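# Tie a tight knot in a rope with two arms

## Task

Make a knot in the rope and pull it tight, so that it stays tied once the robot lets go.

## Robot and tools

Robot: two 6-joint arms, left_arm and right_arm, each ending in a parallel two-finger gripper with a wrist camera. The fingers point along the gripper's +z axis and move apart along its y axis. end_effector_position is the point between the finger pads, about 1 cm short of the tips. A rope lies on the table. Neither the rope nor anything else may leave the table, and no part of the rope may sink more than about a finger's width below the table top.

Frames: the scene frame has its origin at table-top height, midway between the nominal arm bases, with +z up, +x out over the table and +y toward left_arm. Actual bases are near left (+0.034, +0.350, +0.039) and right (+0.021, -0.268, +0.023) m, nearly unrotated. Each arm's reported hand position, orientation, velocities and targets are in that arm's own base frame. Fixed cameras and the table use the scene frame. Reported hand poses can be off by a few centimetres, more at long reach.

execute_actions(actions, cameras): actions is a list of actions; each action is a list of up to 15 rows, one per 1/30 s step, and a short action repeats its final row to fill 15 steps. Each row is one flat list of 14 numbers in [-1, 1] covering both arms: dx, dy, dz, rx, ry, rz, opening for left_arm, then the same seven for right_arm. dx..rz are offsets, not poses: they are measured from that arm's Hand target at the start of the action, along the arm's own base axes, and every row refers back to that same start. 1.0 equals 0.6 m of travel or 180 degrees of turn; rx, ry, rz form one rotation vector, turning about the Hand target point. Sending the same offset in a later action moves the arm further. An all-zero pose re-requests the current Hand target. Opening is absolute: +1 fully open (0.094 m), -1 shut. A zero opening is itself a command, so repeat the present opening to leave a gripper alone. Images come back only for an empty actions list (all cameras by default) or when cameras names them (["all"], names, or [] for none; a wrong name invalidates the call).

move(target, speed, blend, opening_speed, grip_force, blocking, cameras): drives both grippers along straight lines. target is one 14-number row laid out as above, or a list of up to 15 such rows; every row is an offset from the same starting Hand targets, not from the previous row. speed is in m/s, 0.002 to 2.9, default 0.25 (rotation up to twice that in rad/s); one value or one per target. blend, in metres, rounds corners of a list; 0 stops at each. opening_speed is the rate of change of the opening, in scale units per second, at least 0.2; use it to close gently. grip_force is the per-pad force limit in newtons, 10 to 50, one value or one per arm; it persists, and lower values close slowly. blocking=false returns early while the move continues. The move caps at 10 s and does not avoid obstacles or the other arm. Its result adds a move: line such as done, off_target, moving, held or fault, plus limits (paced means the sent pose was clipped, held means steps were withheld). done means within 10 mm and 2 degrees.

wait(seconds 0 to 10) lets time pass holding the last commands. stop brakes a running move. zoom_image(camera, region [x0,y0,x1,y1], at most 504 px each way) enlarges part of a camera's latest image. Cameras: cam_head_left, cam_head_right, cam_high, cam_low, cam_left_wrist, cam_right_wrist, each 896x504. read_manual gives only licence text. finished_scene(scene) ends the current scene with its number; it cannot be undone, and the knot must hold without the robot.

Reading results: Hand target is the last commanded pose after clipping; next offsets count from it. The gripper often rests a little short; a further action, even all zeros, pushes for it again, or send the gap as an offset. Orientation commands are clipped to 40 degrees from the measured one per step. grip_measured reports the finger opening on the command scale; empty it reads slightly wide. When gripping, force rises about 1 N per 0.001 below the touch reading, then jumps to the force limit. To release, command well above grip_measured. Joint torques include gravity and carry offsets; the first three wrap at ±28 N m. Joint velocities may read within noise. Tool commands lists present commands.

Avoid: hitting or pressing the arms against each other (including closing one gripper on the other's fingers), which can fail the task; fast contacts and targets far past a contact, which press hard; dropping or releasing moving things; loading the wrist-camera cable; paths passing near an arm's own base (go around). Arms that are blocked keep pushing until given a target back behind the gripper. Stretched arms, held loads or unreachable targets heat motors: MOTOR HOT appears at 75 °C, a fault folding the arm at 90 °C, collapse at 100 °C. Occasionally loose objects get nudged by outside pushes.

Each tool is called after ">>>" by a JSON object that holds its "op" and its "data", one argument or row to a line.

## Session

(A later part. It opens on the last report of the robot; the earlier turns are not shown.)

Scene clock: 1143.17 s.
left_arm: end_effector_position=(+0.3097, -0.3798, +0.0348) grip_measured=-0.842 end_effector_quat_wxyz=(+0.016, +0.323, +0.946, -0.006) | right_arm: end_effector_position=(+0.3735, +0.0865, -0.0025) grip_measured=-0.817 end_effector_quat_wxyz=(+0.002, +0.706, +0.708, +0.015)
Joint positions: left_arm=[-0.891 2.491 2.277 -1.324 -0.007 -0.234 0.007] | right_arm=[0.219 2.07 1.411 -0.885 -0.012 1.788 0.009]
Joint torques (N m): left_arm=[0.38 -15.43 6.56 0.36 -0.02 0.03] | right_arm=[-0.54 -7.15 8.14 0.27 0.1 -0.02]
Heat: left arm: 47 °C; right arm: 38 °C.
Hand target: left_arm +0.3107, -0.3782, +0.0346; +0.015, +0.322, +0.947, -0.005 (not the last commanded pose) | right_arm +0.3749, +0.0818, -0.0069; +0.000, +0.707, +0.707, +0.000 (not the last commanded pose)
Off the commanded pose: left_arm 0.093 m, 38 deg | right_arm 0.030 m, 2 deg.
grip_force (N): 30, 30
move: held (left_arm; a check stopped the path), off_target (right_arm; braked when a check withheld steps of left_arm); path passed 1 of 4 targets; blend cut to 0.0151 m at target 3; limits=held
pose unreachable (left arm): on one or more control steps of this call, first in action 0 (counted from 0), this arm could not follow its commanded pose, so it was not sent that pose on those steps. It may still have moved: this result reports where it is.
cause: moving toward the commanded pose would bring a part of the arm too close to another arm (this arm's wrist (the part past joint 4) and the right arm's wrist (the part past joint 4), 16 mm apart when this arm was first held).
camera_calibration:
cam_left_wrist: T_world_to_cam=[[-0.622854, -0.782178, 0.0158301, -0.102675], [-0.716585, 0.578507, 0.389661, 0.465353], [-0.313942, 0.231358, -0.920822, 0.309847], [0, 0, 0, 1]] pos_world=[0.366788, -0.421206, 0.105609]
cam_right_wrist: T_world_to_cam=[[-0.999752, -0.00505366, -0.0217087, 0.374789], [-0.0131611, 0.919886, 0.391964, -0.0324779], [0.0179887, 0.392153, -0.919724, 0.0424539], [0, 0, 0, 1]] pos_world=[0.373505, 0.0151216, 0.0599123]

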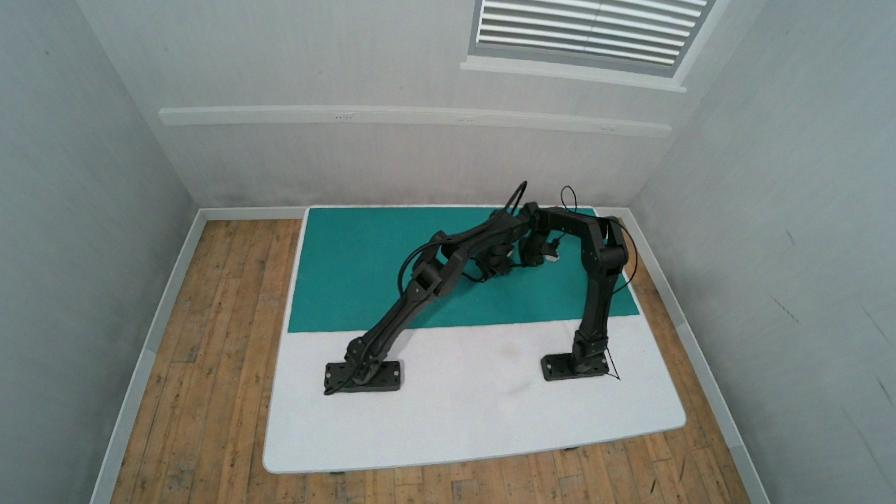

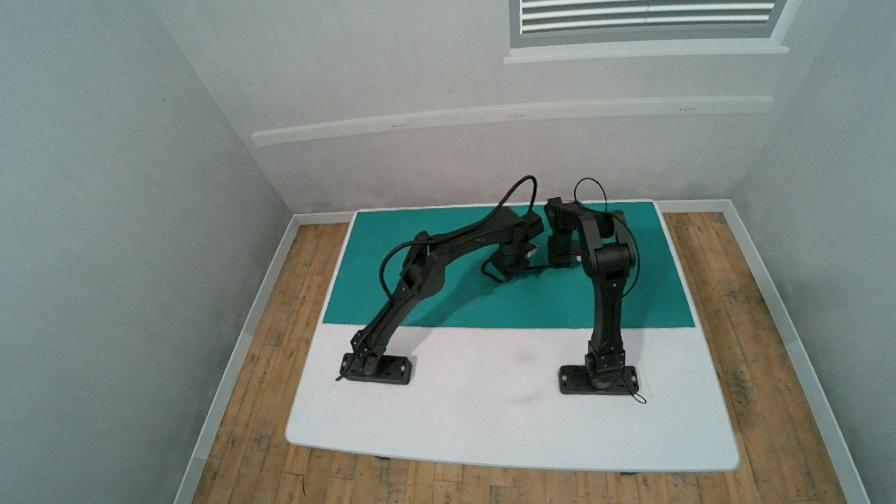

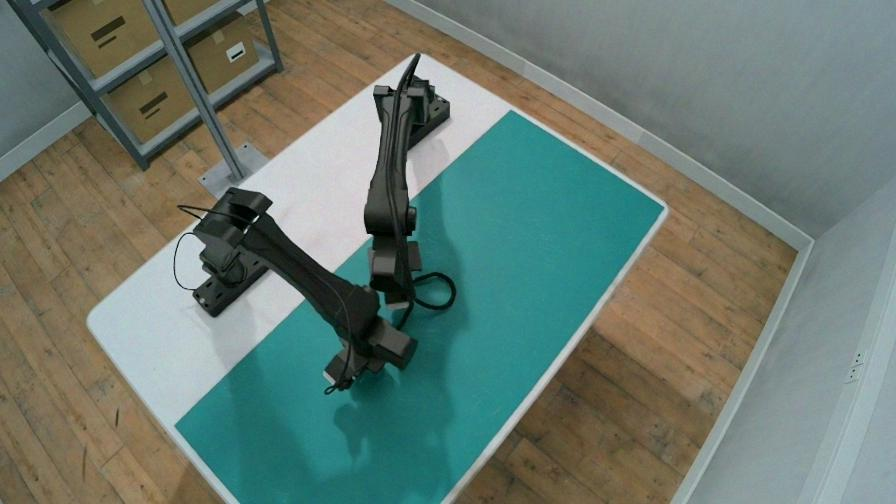

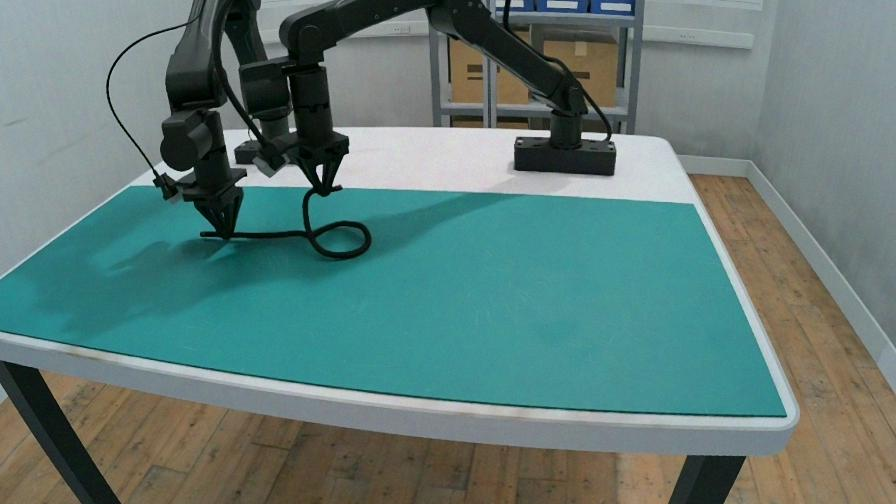

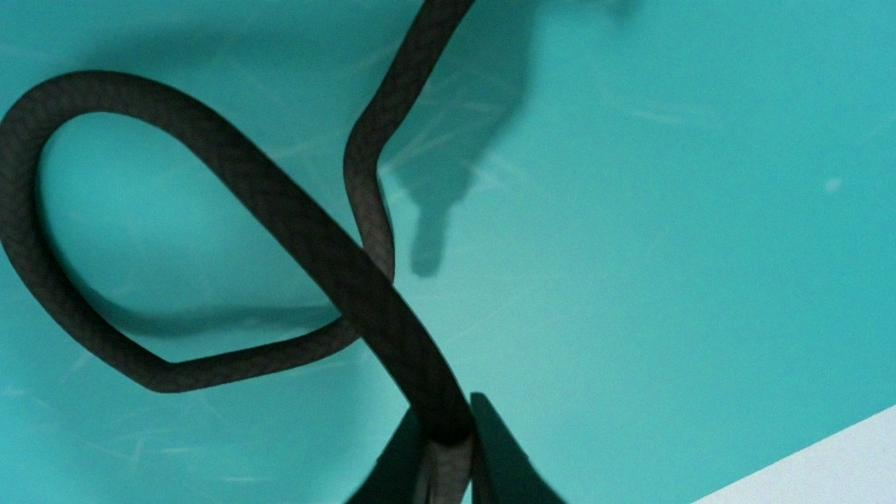

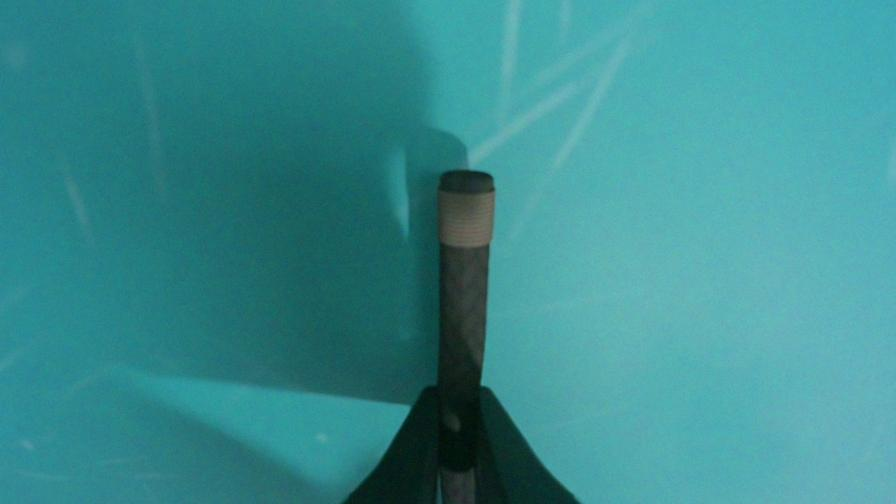

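>>> {"op": "move", "data": {
  "target": [
    [0,0,0.02,0,0,0,-1,0.01,-0.12,0,0,0,0,-1],
    [-0.04,-0.06,0.03,0,0,0.1,-1,0.01,-0.12,0,0,0,0,-1],
    [-0.075,-0.10,-0.01,0,0,0.19,-1,0.01,-0.12,0,0,0,0,-1],
    [-0.075,-0.10,-0.055,0,0,0.19,-1,0.01,-0.12,0,0,0,0,-1]
  ],
  "speed": 0.15,
  "blend": [0,0.02,0.02,0],
  "cameras": ["all"]
}}

Scene clock: 1152.70 s.
left_arm: end_effector_position=(+0.2660, -0.4413, +0.0177) grip_measured=-0.842 end_effector_quat_wxyz=(+0.016, +0.032, +0.999, -0.016) | right_arm: end_effector_position=(+0.3831, +0.0112, -0.0025) grip_measured=-0.817 end_effector_quat_wxyz=(+0.006, +0.709, +0.705, +0.012)
Joint positions: left_arm=[-1.034 2.658 2.523 -1.393 -0.01 -0.97 0.007] | right_arm=[0.023 2.07 1.411 -0.886 -0.008 1.599 0.009]
Joint torques (N m): left_arm=[-0.18 -14.39 5.26 0.53 -0.2 -0.07] | right_arm=[0.03 -7.76 7.05 0.34 0.07 -0.01]
Heat: left arm: 48 °C; right arm: 38 °C.
Hand target: left_arm +0.2656, -0.4382, +0.0016; +0.016, +0.029, +0.999, +0.000 | right_arm +0.3809, +0.0098, -0.0069; +0.000, +0.707, +0.707, +0.000
Off the commanded pose: left_arm 0.016 m, 2 deg | right_arm 0.005 m, 2 deg.
grip_force (N): 30, 30
move: off_target (left_arm); blend cut to 0.0135 m at target 3
camera_calibration:
cam_left_wrist: T_world_to_cam=[[-0.0787627, -0.995842, 0.0457803, -0.41723], [-0.916718, 0.0903956, 0.389174, 0.314083], [-0.391694, -0.0113152, -0.920026, 0.20825], [0, 0, 0, 1]] pos_world=[0.336633, -0.44153, 0.0884631]
cam_right_wrist: T_world_to_cam=[[-0.999705, 0.00179832, -0.0242323, 0.383889], [-0.0076466, 0.923309, 0.383982, 0.0347246], [0.0230644, 0.384053, -0.923023, 0.069901], [0, 0, 0, 1]] pos_world=[0.382429, -0.0595976, 0.0604891]

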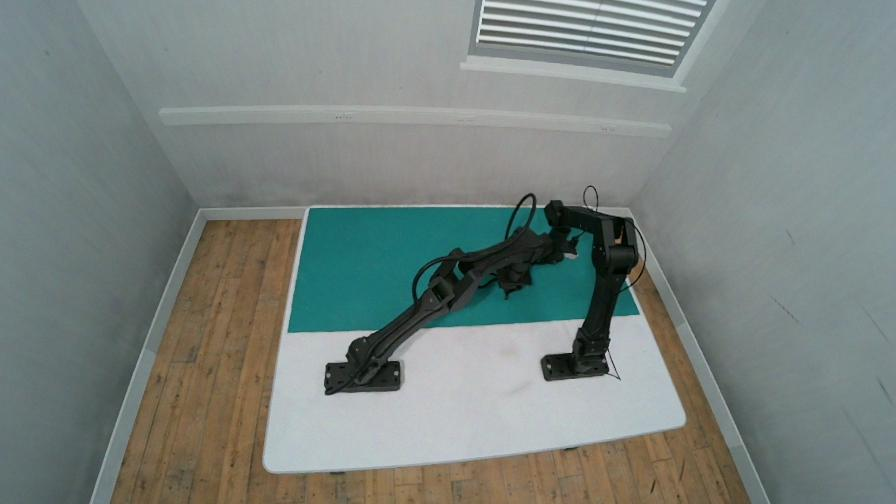

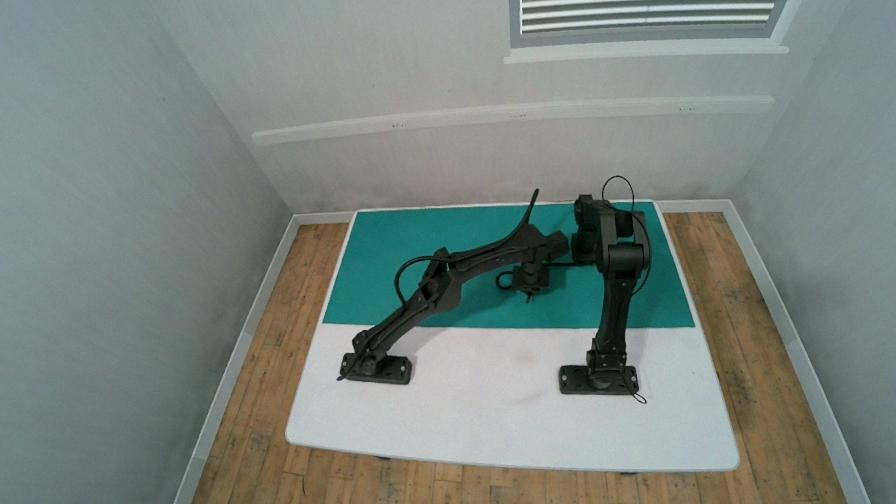

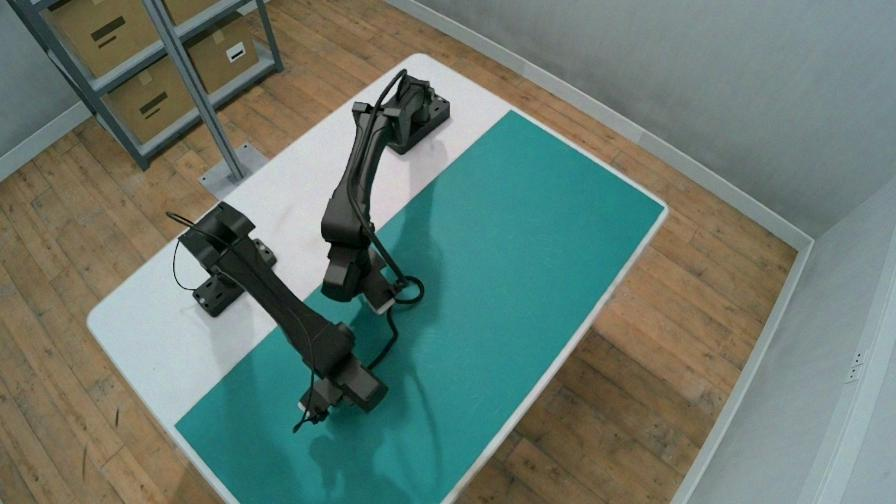

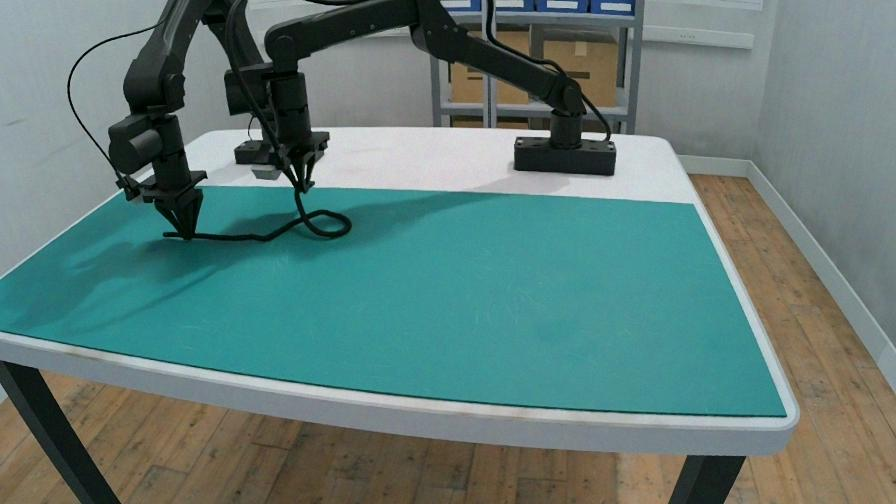

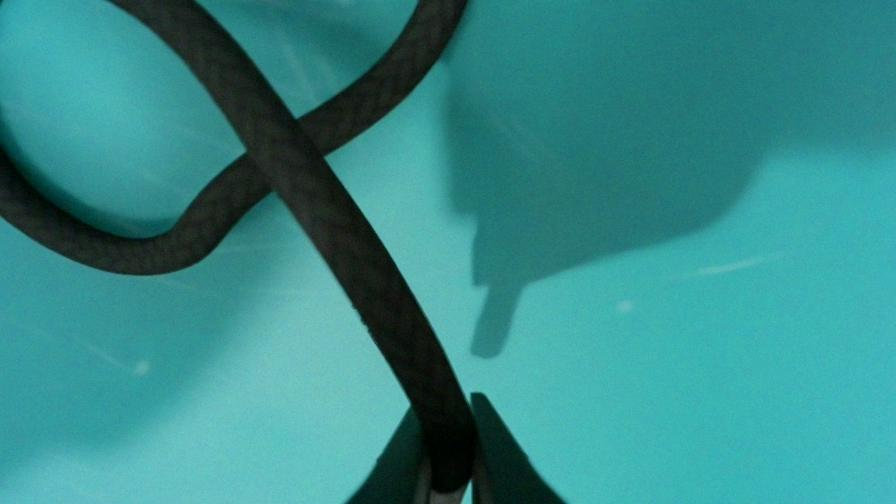

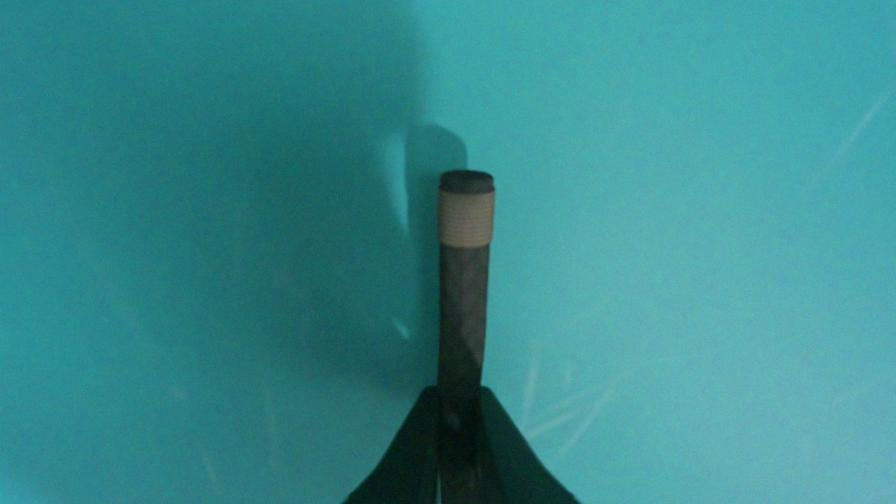

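>>> {"op": "move", "data": {
  "target": [
    [0,0,-0.065,0,0,0,-1,0,0,0,0,0,0,-1],
    [0,0,-0.065,0,0,0,-0.5,0,0,0,0,0,0,-1],
    [0,0,0.08,0,0,0,-0.5,0,0,0,0,0,0,-0.5],
    [0.08,0.17,0.12,0,0,0,-0.5,0,0.0,0.15,0,0,0,-0.5]
  ],
  "speed": 0.18,
  "blend": [0,0,0,0],
  "cameras": ["cam_left_wrist","cam_right_wrist"]
}}

Scene clock: 1164.50 s.
left_arm: end_effector_position=(+0.3142, -0.3354, +0.0666) grip_measured=-0.502 end_effector_quat_wxyz=(+0.005, +0.025, +1.000, +0.005) | right_arm: end_effector_position=(+0.3786, +0.0111, +0.0691) grip_measured=-0.503 end_effector_quat_wxyz=(-0.011, +0.709, +0.705, -0.005)
Joint positions: left_arm=[-0.826 2.364 2.177 -1.385 -0.014 -0.776 0.023] | right_arm=[0.023 2.022 1.636 -1.208 -0.008 1.599 0.023]
Joint torques (N m): left_arm=[-0.32 -17.02 5.04 0.47 -0.11 0.04] | right_arm=[0.02 -10.81 8.1 0.2 0.08 0]
Heat: left arm: 50 °C; right arm: 39 °C.
Hand target: left_arm +0.3135, -0.3362, +0.0737; +0.016, +0.029, +0.999, +0.000 | right_arm +0.3809, +0.0098, +0.0831; +0.000, +0.707, +0.707, +0.000
Off the commanded pose: left_arm 0.007 m, 2 deg | right_arm 0.014 m, 1 deg.
grip_force (N): 30, 30
move: off_target (right_arm); target 2's new opening was sent with left_arm's hand 0.021 m and 1 deg from that target
camera_calibration:
cam_left_wrist: T_world_to_cam=[[-0.0647969, -0.997887, 0.00472741, -0.312612], [-0.909078, 0.0609826, 0.412139, 0.31579], [-0.411557, 0.0224077, -0.911109, 0.290197], [0, 0, 0, 1]] pos_world=[0.386254, -0.337712, 0.13573]
cam_right_wrist: T_world_to_cam=[[-0.999687, 0.00176875, 0.024937, 0.377786], [0.0111852, 0.923731, 0.382879, 0.000168803], [-0.0223579, 0.383038, -0.923462, 0.153448], [0, 0, 0, 1]] pos_world=[0.381097, -0.0596005, 0.132218]
Images, in order (width x height): cam_left_wrist 896x504, cam_right_wrist 896x504.

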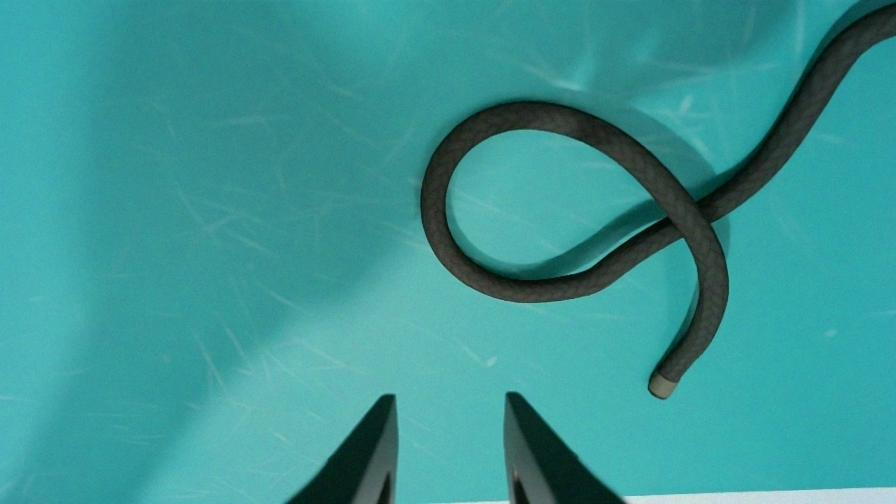

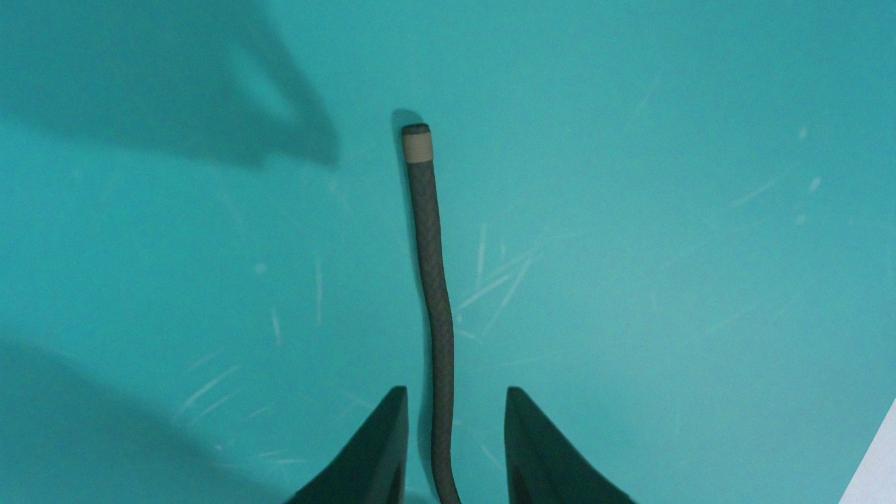

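>>> {"op": "move", "data": {
  "target": [
    [0,0,0,0,0,0,-0.5,-0.125,0.265,0.0,0,0,0.5,-0.45],
    [0.017,0.015,-0.03,0,0,0,-0.4,-0.125,0.265,-0.103,0,0,0.5,-0.45],
    [0.017,0.015,-0.103,0,0,0,-0.4,-0.125,0.265,-0.103,0,0,0.5,-1],
    [0.017,0.015,-0.103,0,0,0,-1,-0.125,0.265,-0.103,0,0,0.5,-1]
  ],
  "speed": 0.25,
  "blend": [0.01,0,0,0],
  "cameras": ["cam_left_wrist","cam_right_wrist","cam_high","cam_low"]
}}

Scene clock: 1188.27 s.
left_arm: end_effector_position=(+0.3142, -0.3354, +0.0666) grip_measured=-0.502 end_effector_quat_wxyz=(+0.005, +0.025, +1.000, +0.005) | right_arm: end_effector_position=(+0.3256, +0.1308, +0.0772) grip_measured=-0.453 end_effector_quat_wxyz=(-0.014, +0.210, +0.978, -0.003)
Joint positions: left_arm=[-0.826 2.364 2.177 -1.384 -0.014 -0.776 0.023] | right_arm=[0.373 1.913 1.515 -1.199 -0.011 0.797 0.026]
Joint torques (N m): left_arm=[-0.34 -17.01 5.05 0.45 -0.11 0.04] | right_arm=[-0.29 -8.29 6.26 0.42 0.02 0.06]
Motor temperatures (°C): left_arm=[29 57 37 31 31 31 30] | right_arm=[30 41 38 35 30 31 30]
Heat: left arm: 57 °C; right arm: 41 °C.
Hand target: left_arm +0.3135, -0.3362, +0.0737; +0.016, +0.029, +0.999, +0.000 (not the last commanded pose) | right_arm +0.3263, +0.1292, +0.0772; -0.013, +0.213, +0.977, -0.004 (not the last commanded pose)
Tool commands: left_gripper/opening=-0.5 right_gripper/opening=-0.45
Off the commanded pose: left_arm 0.056 m, 1 deg | right_arm 0.070 m, 24 deg.
grip_force (N): 30, 30
move: held (right_arm; a check stopped the path), off_target (left_arm; braked when a check withheld steps of right_arm); path passed 0 of 4 targets; target 2's new opening was not sent; target 3's new opening was not sent; target 4's new opening was not sent; limits=held
pose unreachable (right arm): on one or more control steps of this call, first in action 0 (counted from 0), this arm could not follow its commanded pose, so it was not sent that pose on those steps. It may still have moved: this result reports where it is.
cause: moving toward the commanded pose would bring a part of the arm too close to another arm (this arm's wrist (the part past joint 4) and the left arm's wrist (the part past joint 4), 14 mm apart when this arm was first held).
camera_calibration:
cam_left_wrist: T_world_to_cam=[[-0.0651226, -0.997865, 0.00496436, -0.31261], [-0.909162, 0.0613829, 0.411894, 0.315997], [-0.411319, 0.0223102, -0.911218, 0.290089], [0, 0, 0, 1]] pos_world=[0.386254, -0.337811, 0.135729]
cam_right_wrist: T_world_to_cam=[[-0.407784, -0.91298, 0.0134059, 0.252176], [-0.834573, 0.378639, 0.40015, 0.232585], [-0.370405, 0.151987, -0.916352, 0.256895], [0, 0, 0, 1]] pos_world=[0.392098, 0.103122, 0.138957]
Images, in order (width x height): cam_high 896x504, cam_low 896x504, cam_left_wrist 896x504, cam_right_wrist 896x504.

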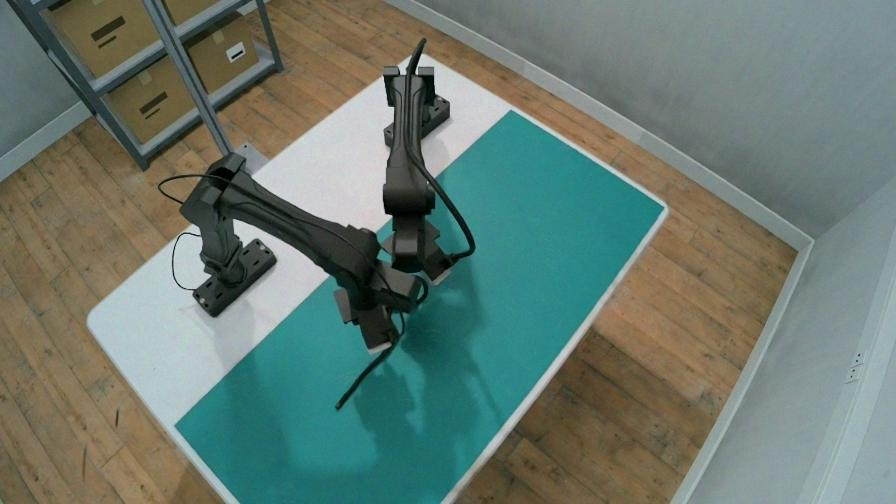

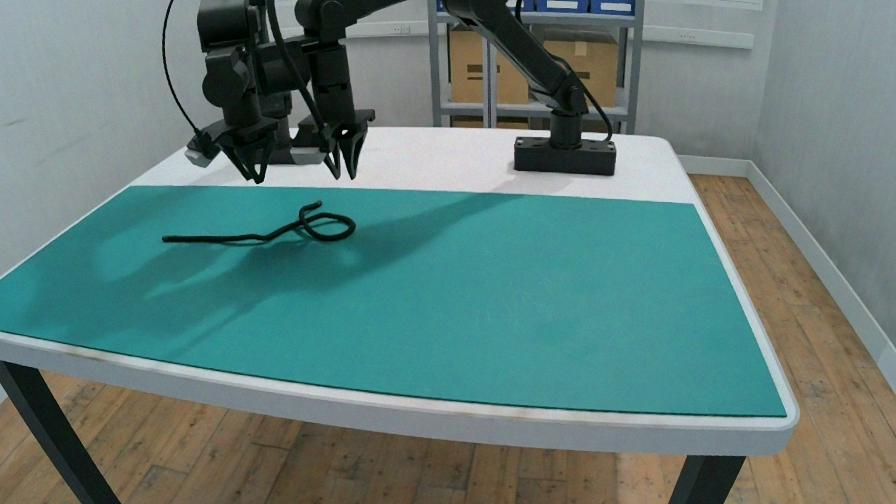

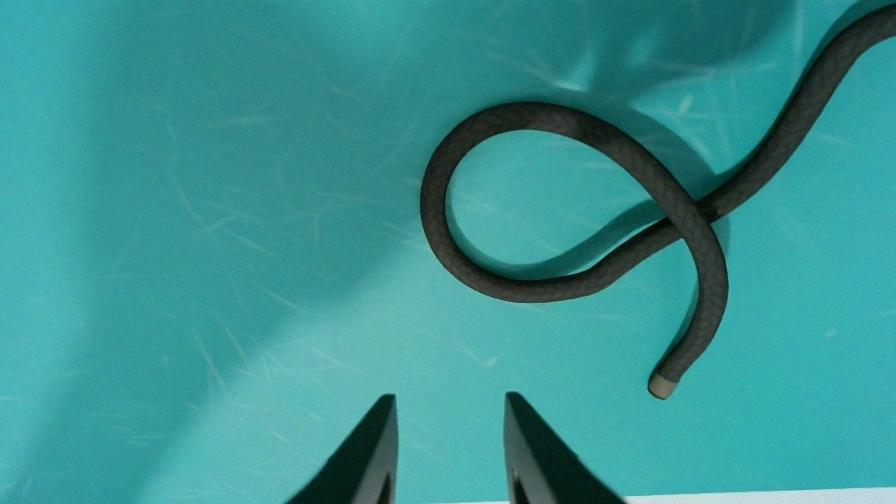

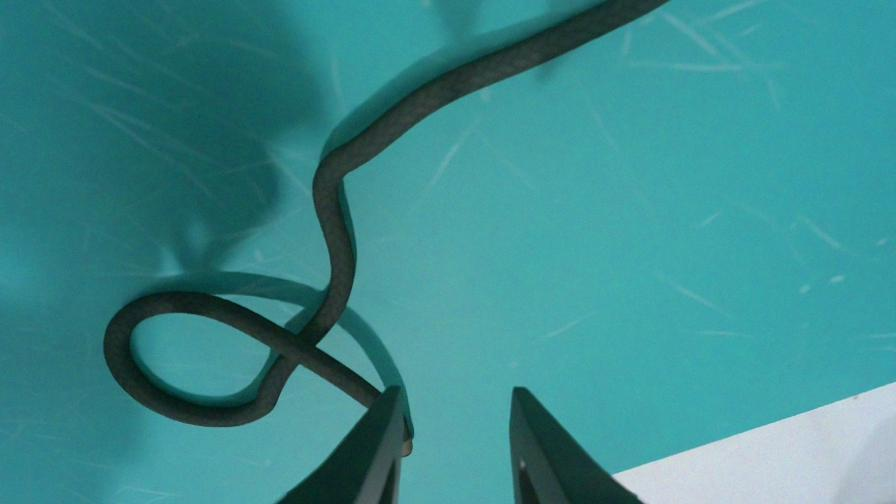

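>>> {"op": "move", "data": {
  "target": [
    [0.03,0.017,0,0,0,0,-0.4,0.091,-0.199,0.0,0,0,-0.363,-0.45],
    [0.03,0.017,-0.1,0,0,0,-0.4,0.091,-0.199,-0.14,0,0,-0.363,-0.45],
    [0.03,0.017,-0.175,0,0,0,-0.4,0.091,-0.199,-0.14,0,0,-0.363,-1],
    [0.03,0.017,-0.175,0,0,0,-1,0.091,-0.199,-0.14,0,0,-0.363,-1]
  ],
  "speed": 0.25,
  "blend": [0.01,0,0,0],
  "cameras": ["cam_left_wrist","cam_right_wrist","cam_high","cam_low"]
}}

Scene clock: 1283.70 s.
left_arm: end_effector_position=(+0.3289, -0.3296, -0.0177) grip_measured=-0.844 end_effector_quat_wxyz=(+0.015, +0.031, +0.999, -0.008) | right_arm: end_effector_position=(+0.3844, +0.0123, +0.0015) grip_measured=-0.983 end_effector_quat_wxyz=(-0.007, +0.702, +0.712, +0.012)
Joint positions: left_arm=[-0.792 2.396 1.895 -1.037 -0.009 -0.731 0.007] | right_arm=[0.016 2.086 1.453 -0.932 -0.028 1.574 0.001]
Joint torques (N m): left_arm=[0.49 -12.63 5.5 0.64 -0.15 0.04] | right_arm=[-0.36 -8.18 5.33 0.57 0.01 0.1]
Motor temperatures (°C): left_arm=[29 59 37 31 31 31 29] | right_arm=[30 39 38 33 30 31 30]
Heat: left arm: 59 °C; right arm: 39 °C.
Hand target: left_arm +0.3316, -0.3259, -0.0314; +0.015, +0.029, +0.999, +0.000 | right_arm +0.3809, +0.0098, -0.0068; -0.013, +0.706, +0.708, +0.004
Off the commanded pose: left_arm 0.014 m, 1 deg | right_arm 0.009 m, 1 deg.
grip_force (N): 30, 30
move: off_target (left_arm); target 4's new opening was sent with left_arm's hand 0.014 m and 0 deg from that target
camera_calibration:
cam_left_wrist: T_world_to_cam=[[-0.0770004, -0.99657, 0.0303327, -0.300564], [-0.91627, 0.0827251, 0.391926, 0.372723], [-0.393091, 0.00238556, -0.919496, 0.206472], [0, 0, 0, 1]] pos_world=[0.399534, -0.330859, 0.0528875]
cam_right_wrist: T_world_to_cam=[[-0.999858, -0.0162163, -0.00461522, 0.385599], [-0.0167051, 0.915774, 0.401346, 0.0357435], [-0.00228183, 0.401366, -0.915915, 0.0826651], [0, 0, 0, 1]] pos_world=[0.38633, -0.059659, 0.0631483]
Images, in order (width x height): cam_high 896x504, cam_low 896x504, cam_left_wrist 896x504, cam_right_wrist 896x504.

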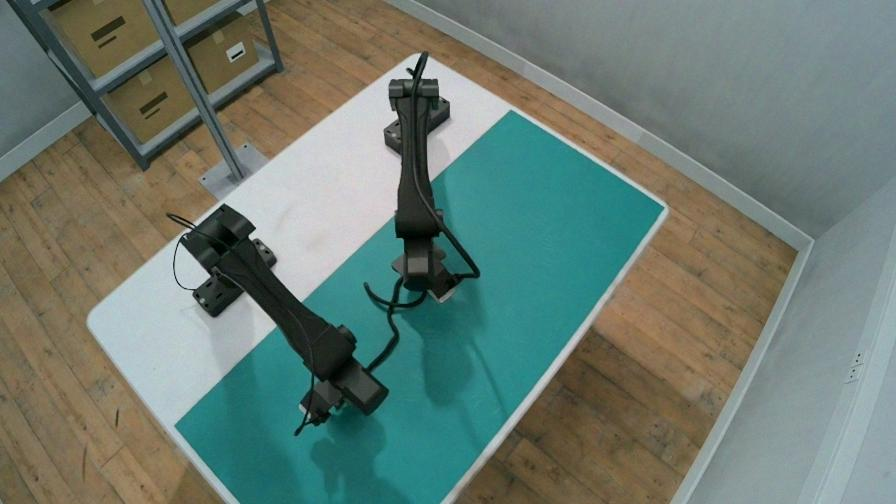

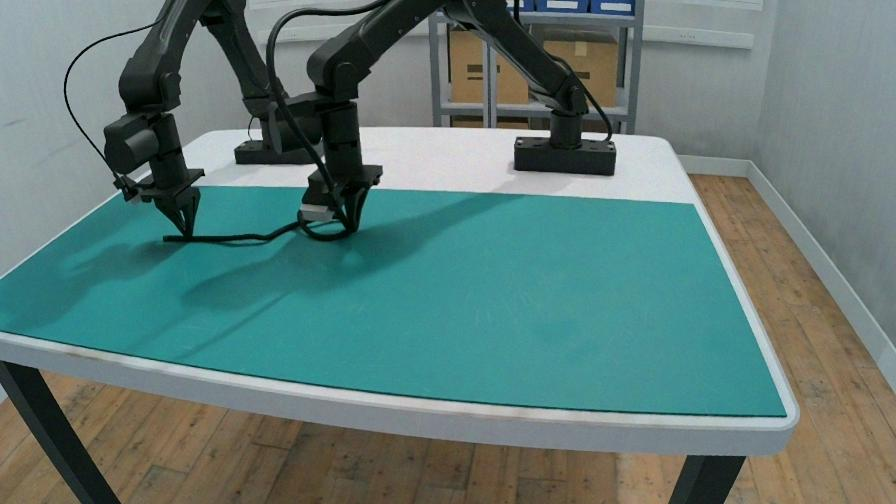

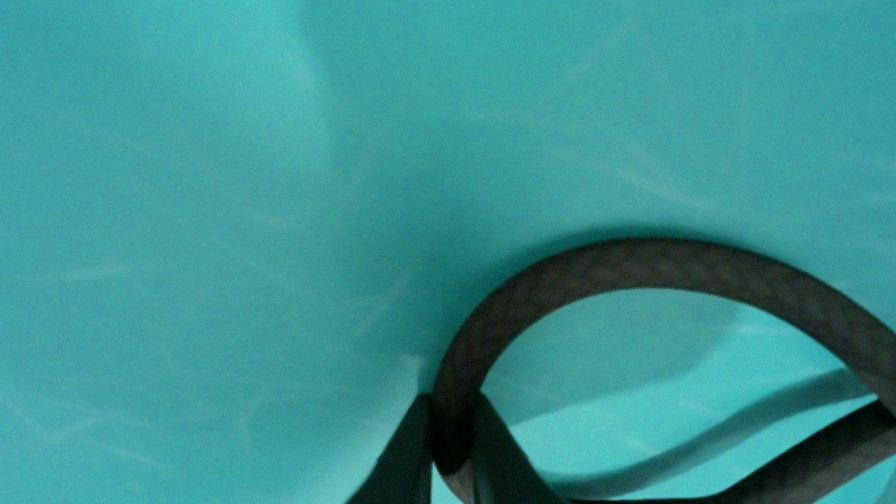

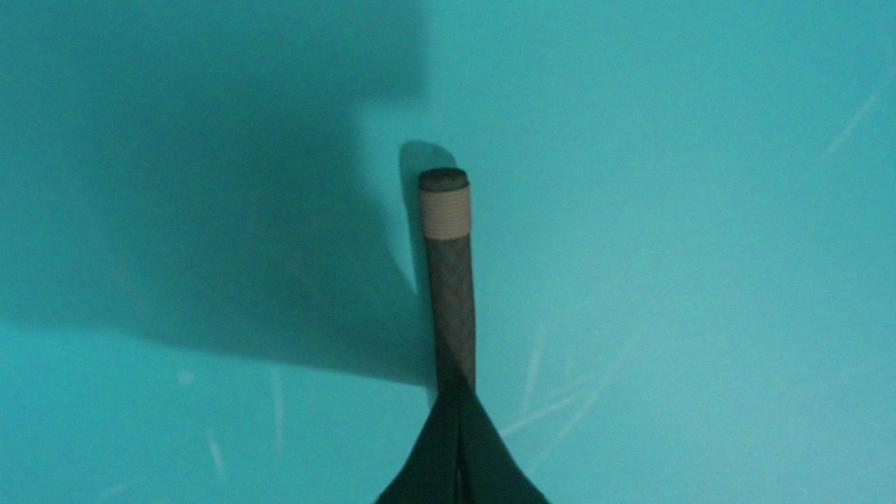

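>>> {"op": "move", "data": {
  "target": [
    [0,0,0,0,0,0,-0.4,0,0,0.02,0,0,0,-1],
    [0,0,0.1,0,0,0,-0.4,0,0,0.15,0,0,0,-0.4],
    [-0.05,0.3,0.2,0,0,0,-0.4,-0.03,0.25,0.2,0,0,0.363,-0.4]
  ],
  "speed": 0.25,
  "blend": [0,0.02,0]
}}

>>> {"op": "move", "data": {
  "target": [
    [0,0,0,0,0,0,-0.4,-0.047,0.21,0.12,0,0,0.1,-0.4],
    [0,0,0,0,0,0,-0.4,-0.047,0.21,0.10,0,0,0.1,-0.4]
  ],
  "speed": 0.25,
  "blend": [0,0],
  "cameras": ["cam_left_wrist","cam_right_wrist"]
}}

Scene clock: 1306.97 s.
left_arm: end_effector_position=(+0.3085, -0.1513, +0.0865) grip_measured=-0.402 end_effector_quat_wxyz=(+0.018, +0.028, +0.999, -0.005) | right_arm: end_effector_position=(+0.3598, +0.1591, +0.1163) grip_measured=-0.403 end_effector_quat_wxyz=(-0.010, +0.217, +0.976, +0.005)
Joint positions: left_arm=[-0.462 1.82 1.43 -1.145 -0.006 -0.406 0.028] | right_arm=[0.405 2.061 1.882 -1.402 -0.02 0.842 0.028]
Joint torques (N m): left_arm=[0.2 -11.84 5.01 0.28 -0.09 0.05] | right_arm=[0.25 -7.43 8.73 0.27 0.09 -0.03]
Motor temperatures (°C): left_arm=[29 53 36 31 31 31 30] | right_arm=[30 41 38 33 30 31 30]
Heat: left arm: 53 °C; right arm: 41 °C.
Hand target: left_arm +0.3016, -0.1460, +0.0886; +0.016, +0.029, +0.999, +0.000 | right_arm +0.3629, +0.1598, +0.1131; -0.013, +0.213, +0.977, -0.004
Off the commanded pose: left_arm 0.009 m, 1 deg | right_arm 0.004 m, 1 deg.
grip_force (N): 30, 30
move: done; blend cut to 0 m at target 2

Scene clock: 1308.87 s.
left_arm: end_effector_position=(+0.3085, -0.1513, +0.0865) grip_measured=-0.402 end_effector_quat_wxyz=(+0.018, +0.028, +0.999, -0.005) | right_arm: end_effector_position=(+0.3329, +0.2874, +0.1810) grip_measured=-0.403 end_effector_quat_wxyz=(+0.049, +0.059, +0.995, +0.058)
Joint positions: left_arm=[-0.462 1.82 1.43 -1.145 -0.006 -0.406 0.028] | right_arm=[0.703 2.162 2.29 -1.549 -0.016 0.823 0.028]
Joint torques (N m): left_arm=[0.2 -11.84 5.01 0.29 -0.1 0.06] | right_arm=[-0.24 -8.02 7.41 0.65 0.04 -0.02]
Heat: left arm: 53 °C; right arm: 41 °C.
Hand target: left_arm +0.3016, -0.1460, +0.0886; +0.016, +0.029, +0.999, +0.000 | right_arm +0.3346, +0.2858, +0.1733; -0.012, +0.057, +0.998, -0.006
Off the commanded pose: left_arm 0.009 m, 1 deg | right_arm 0.008 m, 10 deg.
joint sent to its limit (right arm) — joint 4 (wrist pitch), lower limit. The joint targets are off in orientation, not in position.
grip_force (N): 30, 30
move: off_target (right_arm)
camera_calibration:
cam_left_wrist: T_world_to_cam=[[-0.071377, -0.997148, 0.0245154, -0.128867], [-0.919022, 0.075298, 0.386949, 0.298545], [-0.387691, 0.00508907, -0.921775, 0.292867], [0, 0, 0, 1]] pos_world=[0.378714, -0.15247, 0.157595]
cam_right_wrist: T_world_to_cam=[[-0.108969, -0.986998, -0.118157, 0.342329], [-0.955149, 0.0710376, 0.287478, 0.286716], [-0.275347, 0.144184, -0.950471, 0.307624], [0, 0, 0, 1]] pos_world=[0.395863, 0.273155, 0.250411]
Images, in order (width x height): cam_left_wrist 896x504, cam_right_wrist 896x504.

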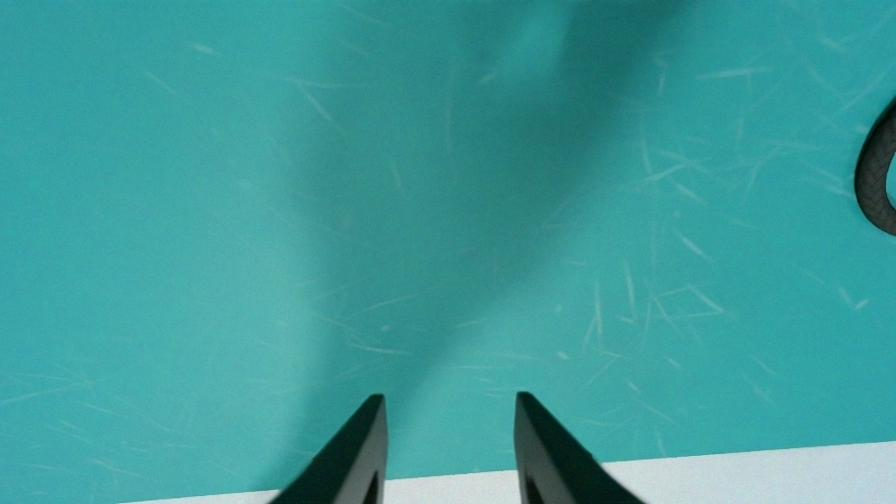

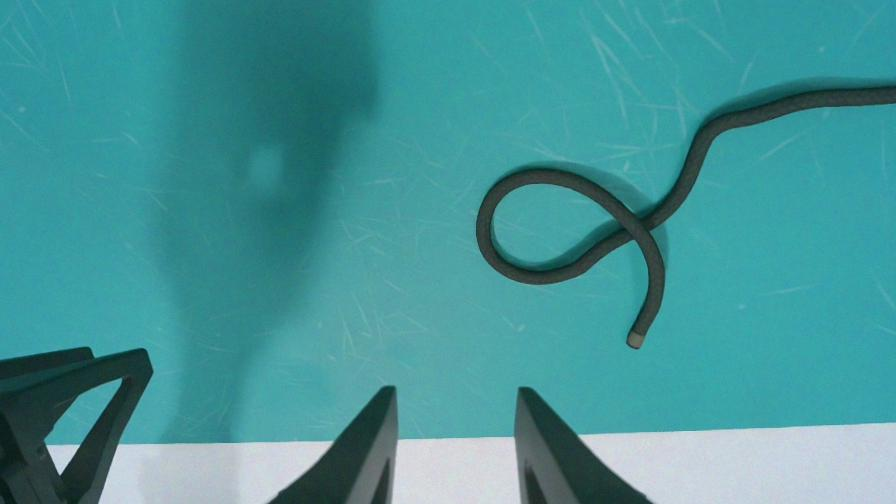

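>>> {"op": "move", "data": {
  "target": [
    [0,0,0,0,0,0,-0.4,0,0.004,-0.25,0,0,0,-0.4],
    [0,0,0,0,0,0,-0.4,0,0.004,-0.328,0,0,0,-0.4],
    [0,0,0,0,0,0,-0.4,0,0.004,-0.328,0,0,0,-1]
  ],
  "speed": 0.2,
  "blend": [0.02,0,0],
  "cameras": ["cam_right_wrist"]
}}

Scene clock: 1322.87 s.
left_arm: end_effector_position=(+0.3085, -0.1513, +0.0865) grip_measured=-0.402 end_effector_quat_wxyz=(+0.018, +0.028, +0.999, -0.005) | right_arm: end_effector_position=(+0.3333, +0.2917, -0.0067) grip_measured=-0.814 end_effector_quat_wxyz=(-0.015, +0.059, +0.998, +0.009)
Joint positions: left_arm=[-0.462 1.82 1.43 -1.145 -0.006 -0.406 0.028] | right_arm=[0.703 2.331 1.826 -1.075 -0.033 0.822 0.009]
Joint torques (N m): left_arm=[0.2 -11.84 5.01 0.28 -0.1 0.05] | right_arm=[0.14 -9.03 5.2 0.76 0.21 0.01]
Heat: left arm: 53 °C; right arm: 41 °C.
Hand target: left_arm +0.3016, -0.1460, +0.0886; +0.016, +0.029, +0.999, +0.000 | right_arm +0.3347, +0.2882, -0.0235; -0.012, +0.057, +0.998, -0.006
Off the commanded pose: left_arm 0.009 m, 1 deg | right_arm 0.017 m, 2 deg.
grip_force (N): 30, 30
move: off_target (right_arm); target 3's new opening was sent with right_arm's hand 0.018 m and 1 deg from that target
camera_calibration:
cam_right_wrist: T_world_to_cam=[[-0.115446, -0.993221, -0.0135575, 0.329169], [-0.909299, 0.100178, 0.403906, 0.317732], [-0.39981, 0.0589569, -0.9147, 0.195278], [0, 0, 0, 1]] pos_world=[0.404988, 0.283595, 0.05475]
Images, in order (width x height): cam_right_wrist 896x504.

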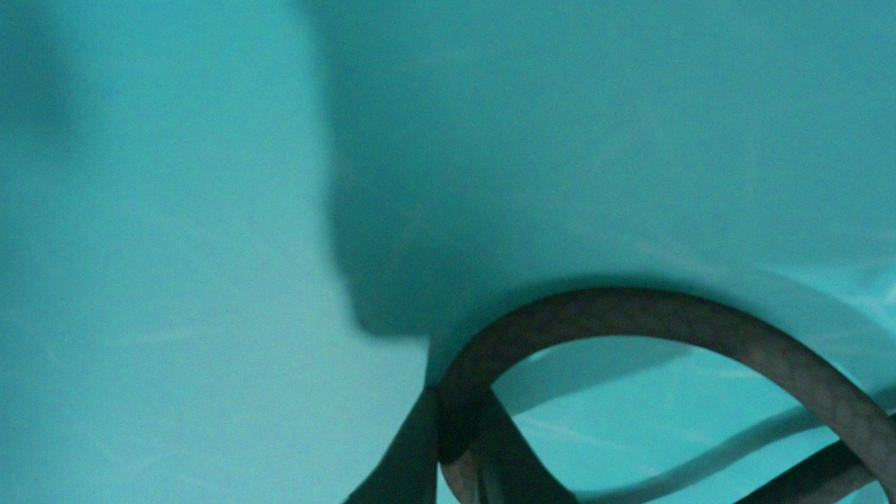

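>>> {"op": "move", "data": {
  "target": [
    [0,0,0,0,0,0,-0.4,0.0,-0.025,0.12,0,0,0,-1],
    [0,0,0,0,0,0,-0.4,0.02,-0.12,0.2,0,0,0,-1],
    [0,0,0,0,0,0,-0.4,0.06,-0.24,0.15,0,0,0,-1],
    [0,0,0,0,0,0,-0.4,0.085,-0.29,0.05,0,0,0,-1]
  ],
  "speed": 0.15,
  "blend": [0.03,0.03,0.03,0],
  "cameras": ["cam_right_wrist","cam_high","cam_low","cam_left_wrist"]
}}

Scene clock: 1335.07 s.
left_arm: end_effector_position=(+0.3085, -0.1513, +0.0865) grip_measured=-0.402 end_effector_quat_wxyz=(+0.018, +0.028, +0.999, -0.005) | right_arm: end_effector_position=(+0.3896, +0.1182, +0.0222) grip_measured=-0.818 end_effector_quat_wxyz=(+0.002, +0.058, +0.998, +0.002)
Joint positions: left_arm=[-0.462 1.82 1.43 -1.145 -0.006 -0.406 0.028] | right_arm=[0.291 2.144 1.633 -1.055 -0.003 0.407 0.009]
Joint torques (N m): left_arm=[0.18 -11.85 5 0.28 -0.1 0.06] | right_arm=[-0.31 -8.02 4.81 0.64 0.06 0]
Heat: left arm: 53 °C; right arm: 41 °C.
Hand target: left_arm +0.3016, -0.1460, +0.0886; +0.016, +0.029, +0.999, +0.000 | right_arm +0.3857, +0.1143, +0.0064; -0.012, +0.057, +0.998, -0.006
Off the commanded pose: left_arm 0.009 m, 1 deg | right_arm 0.017 m, 2 deg.
grip_force (N): 30, 30
move: off_target (right_arm)
camera_calibration:
cam_left_wrist: T_world_to_cam=[[-0.071377, -0.997148, 0.0245154, -0.128867], [-0.919022, 0.075298, 0.386949, 0.298545], [-0.387691, 0.00508907, -0.921775, 0.292867], [0, 0, 0, 1]] pos_world=[0.378714, -0.15247, 0.157595]
cam_right_wrist: T_world_to_cam=[[-0.112761, -0.993619, -0.00248681, 0.162452], [-0.921864, 0.103683, 0.373385, 0.379855], [-0.370745, 0.0443957, -0.927673, 0.245131], [0, 0, 0, 1]] pos_world=[0.459374, 0.111149, 0.0859735]
Images, in order (width x height): cam_high 896x504, cam_low 896x504, cam_left_wrist 896x504, cam_right_wrist 896x504.

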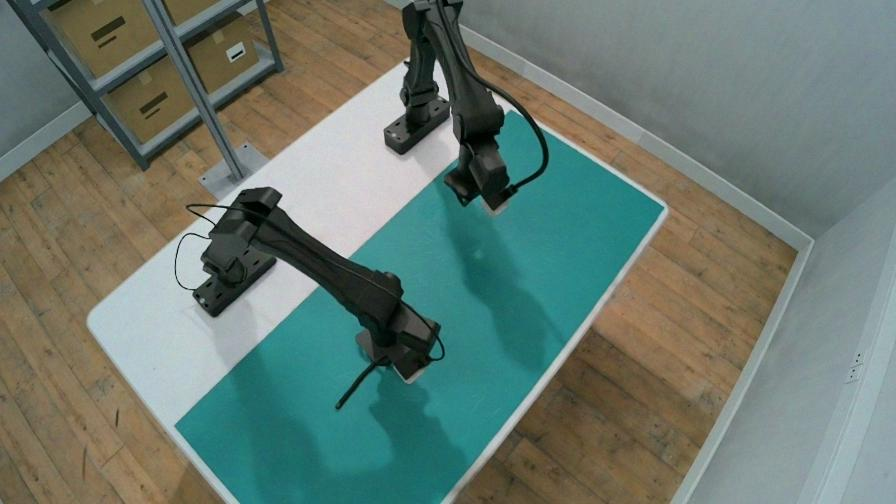

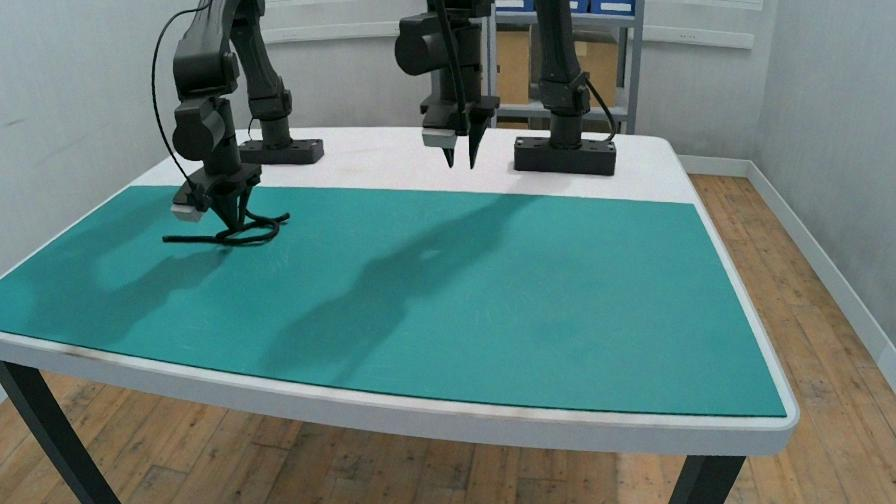

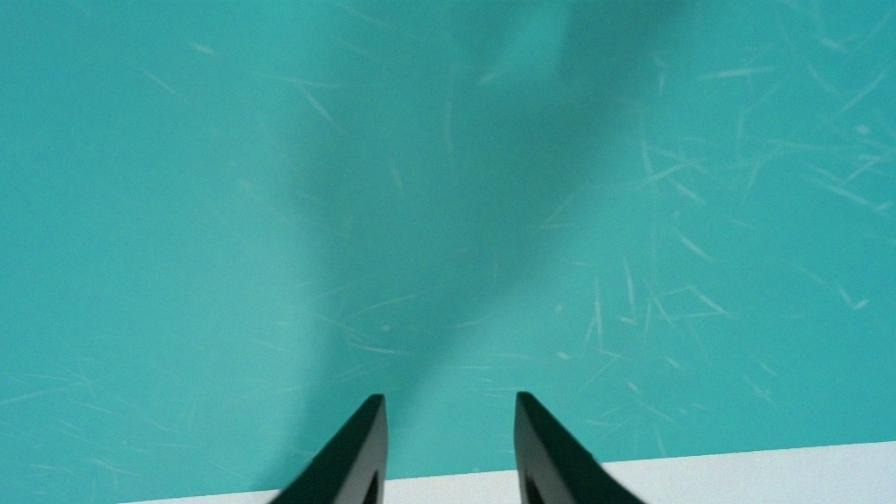

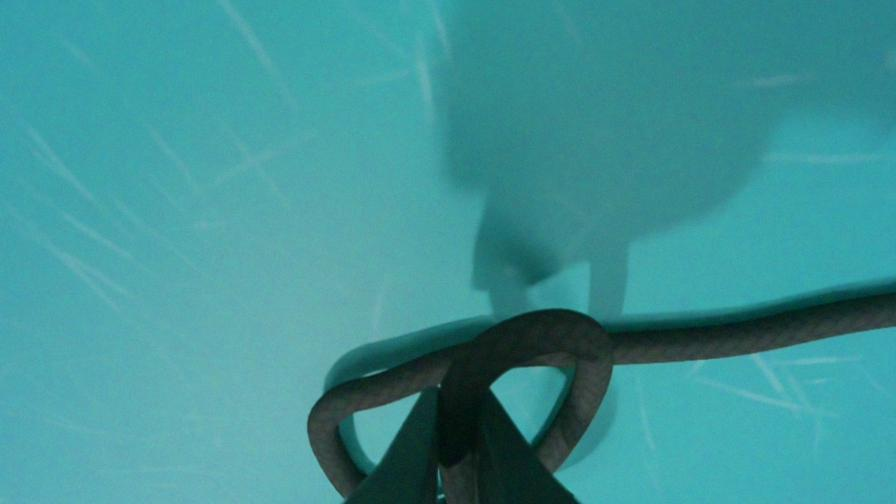

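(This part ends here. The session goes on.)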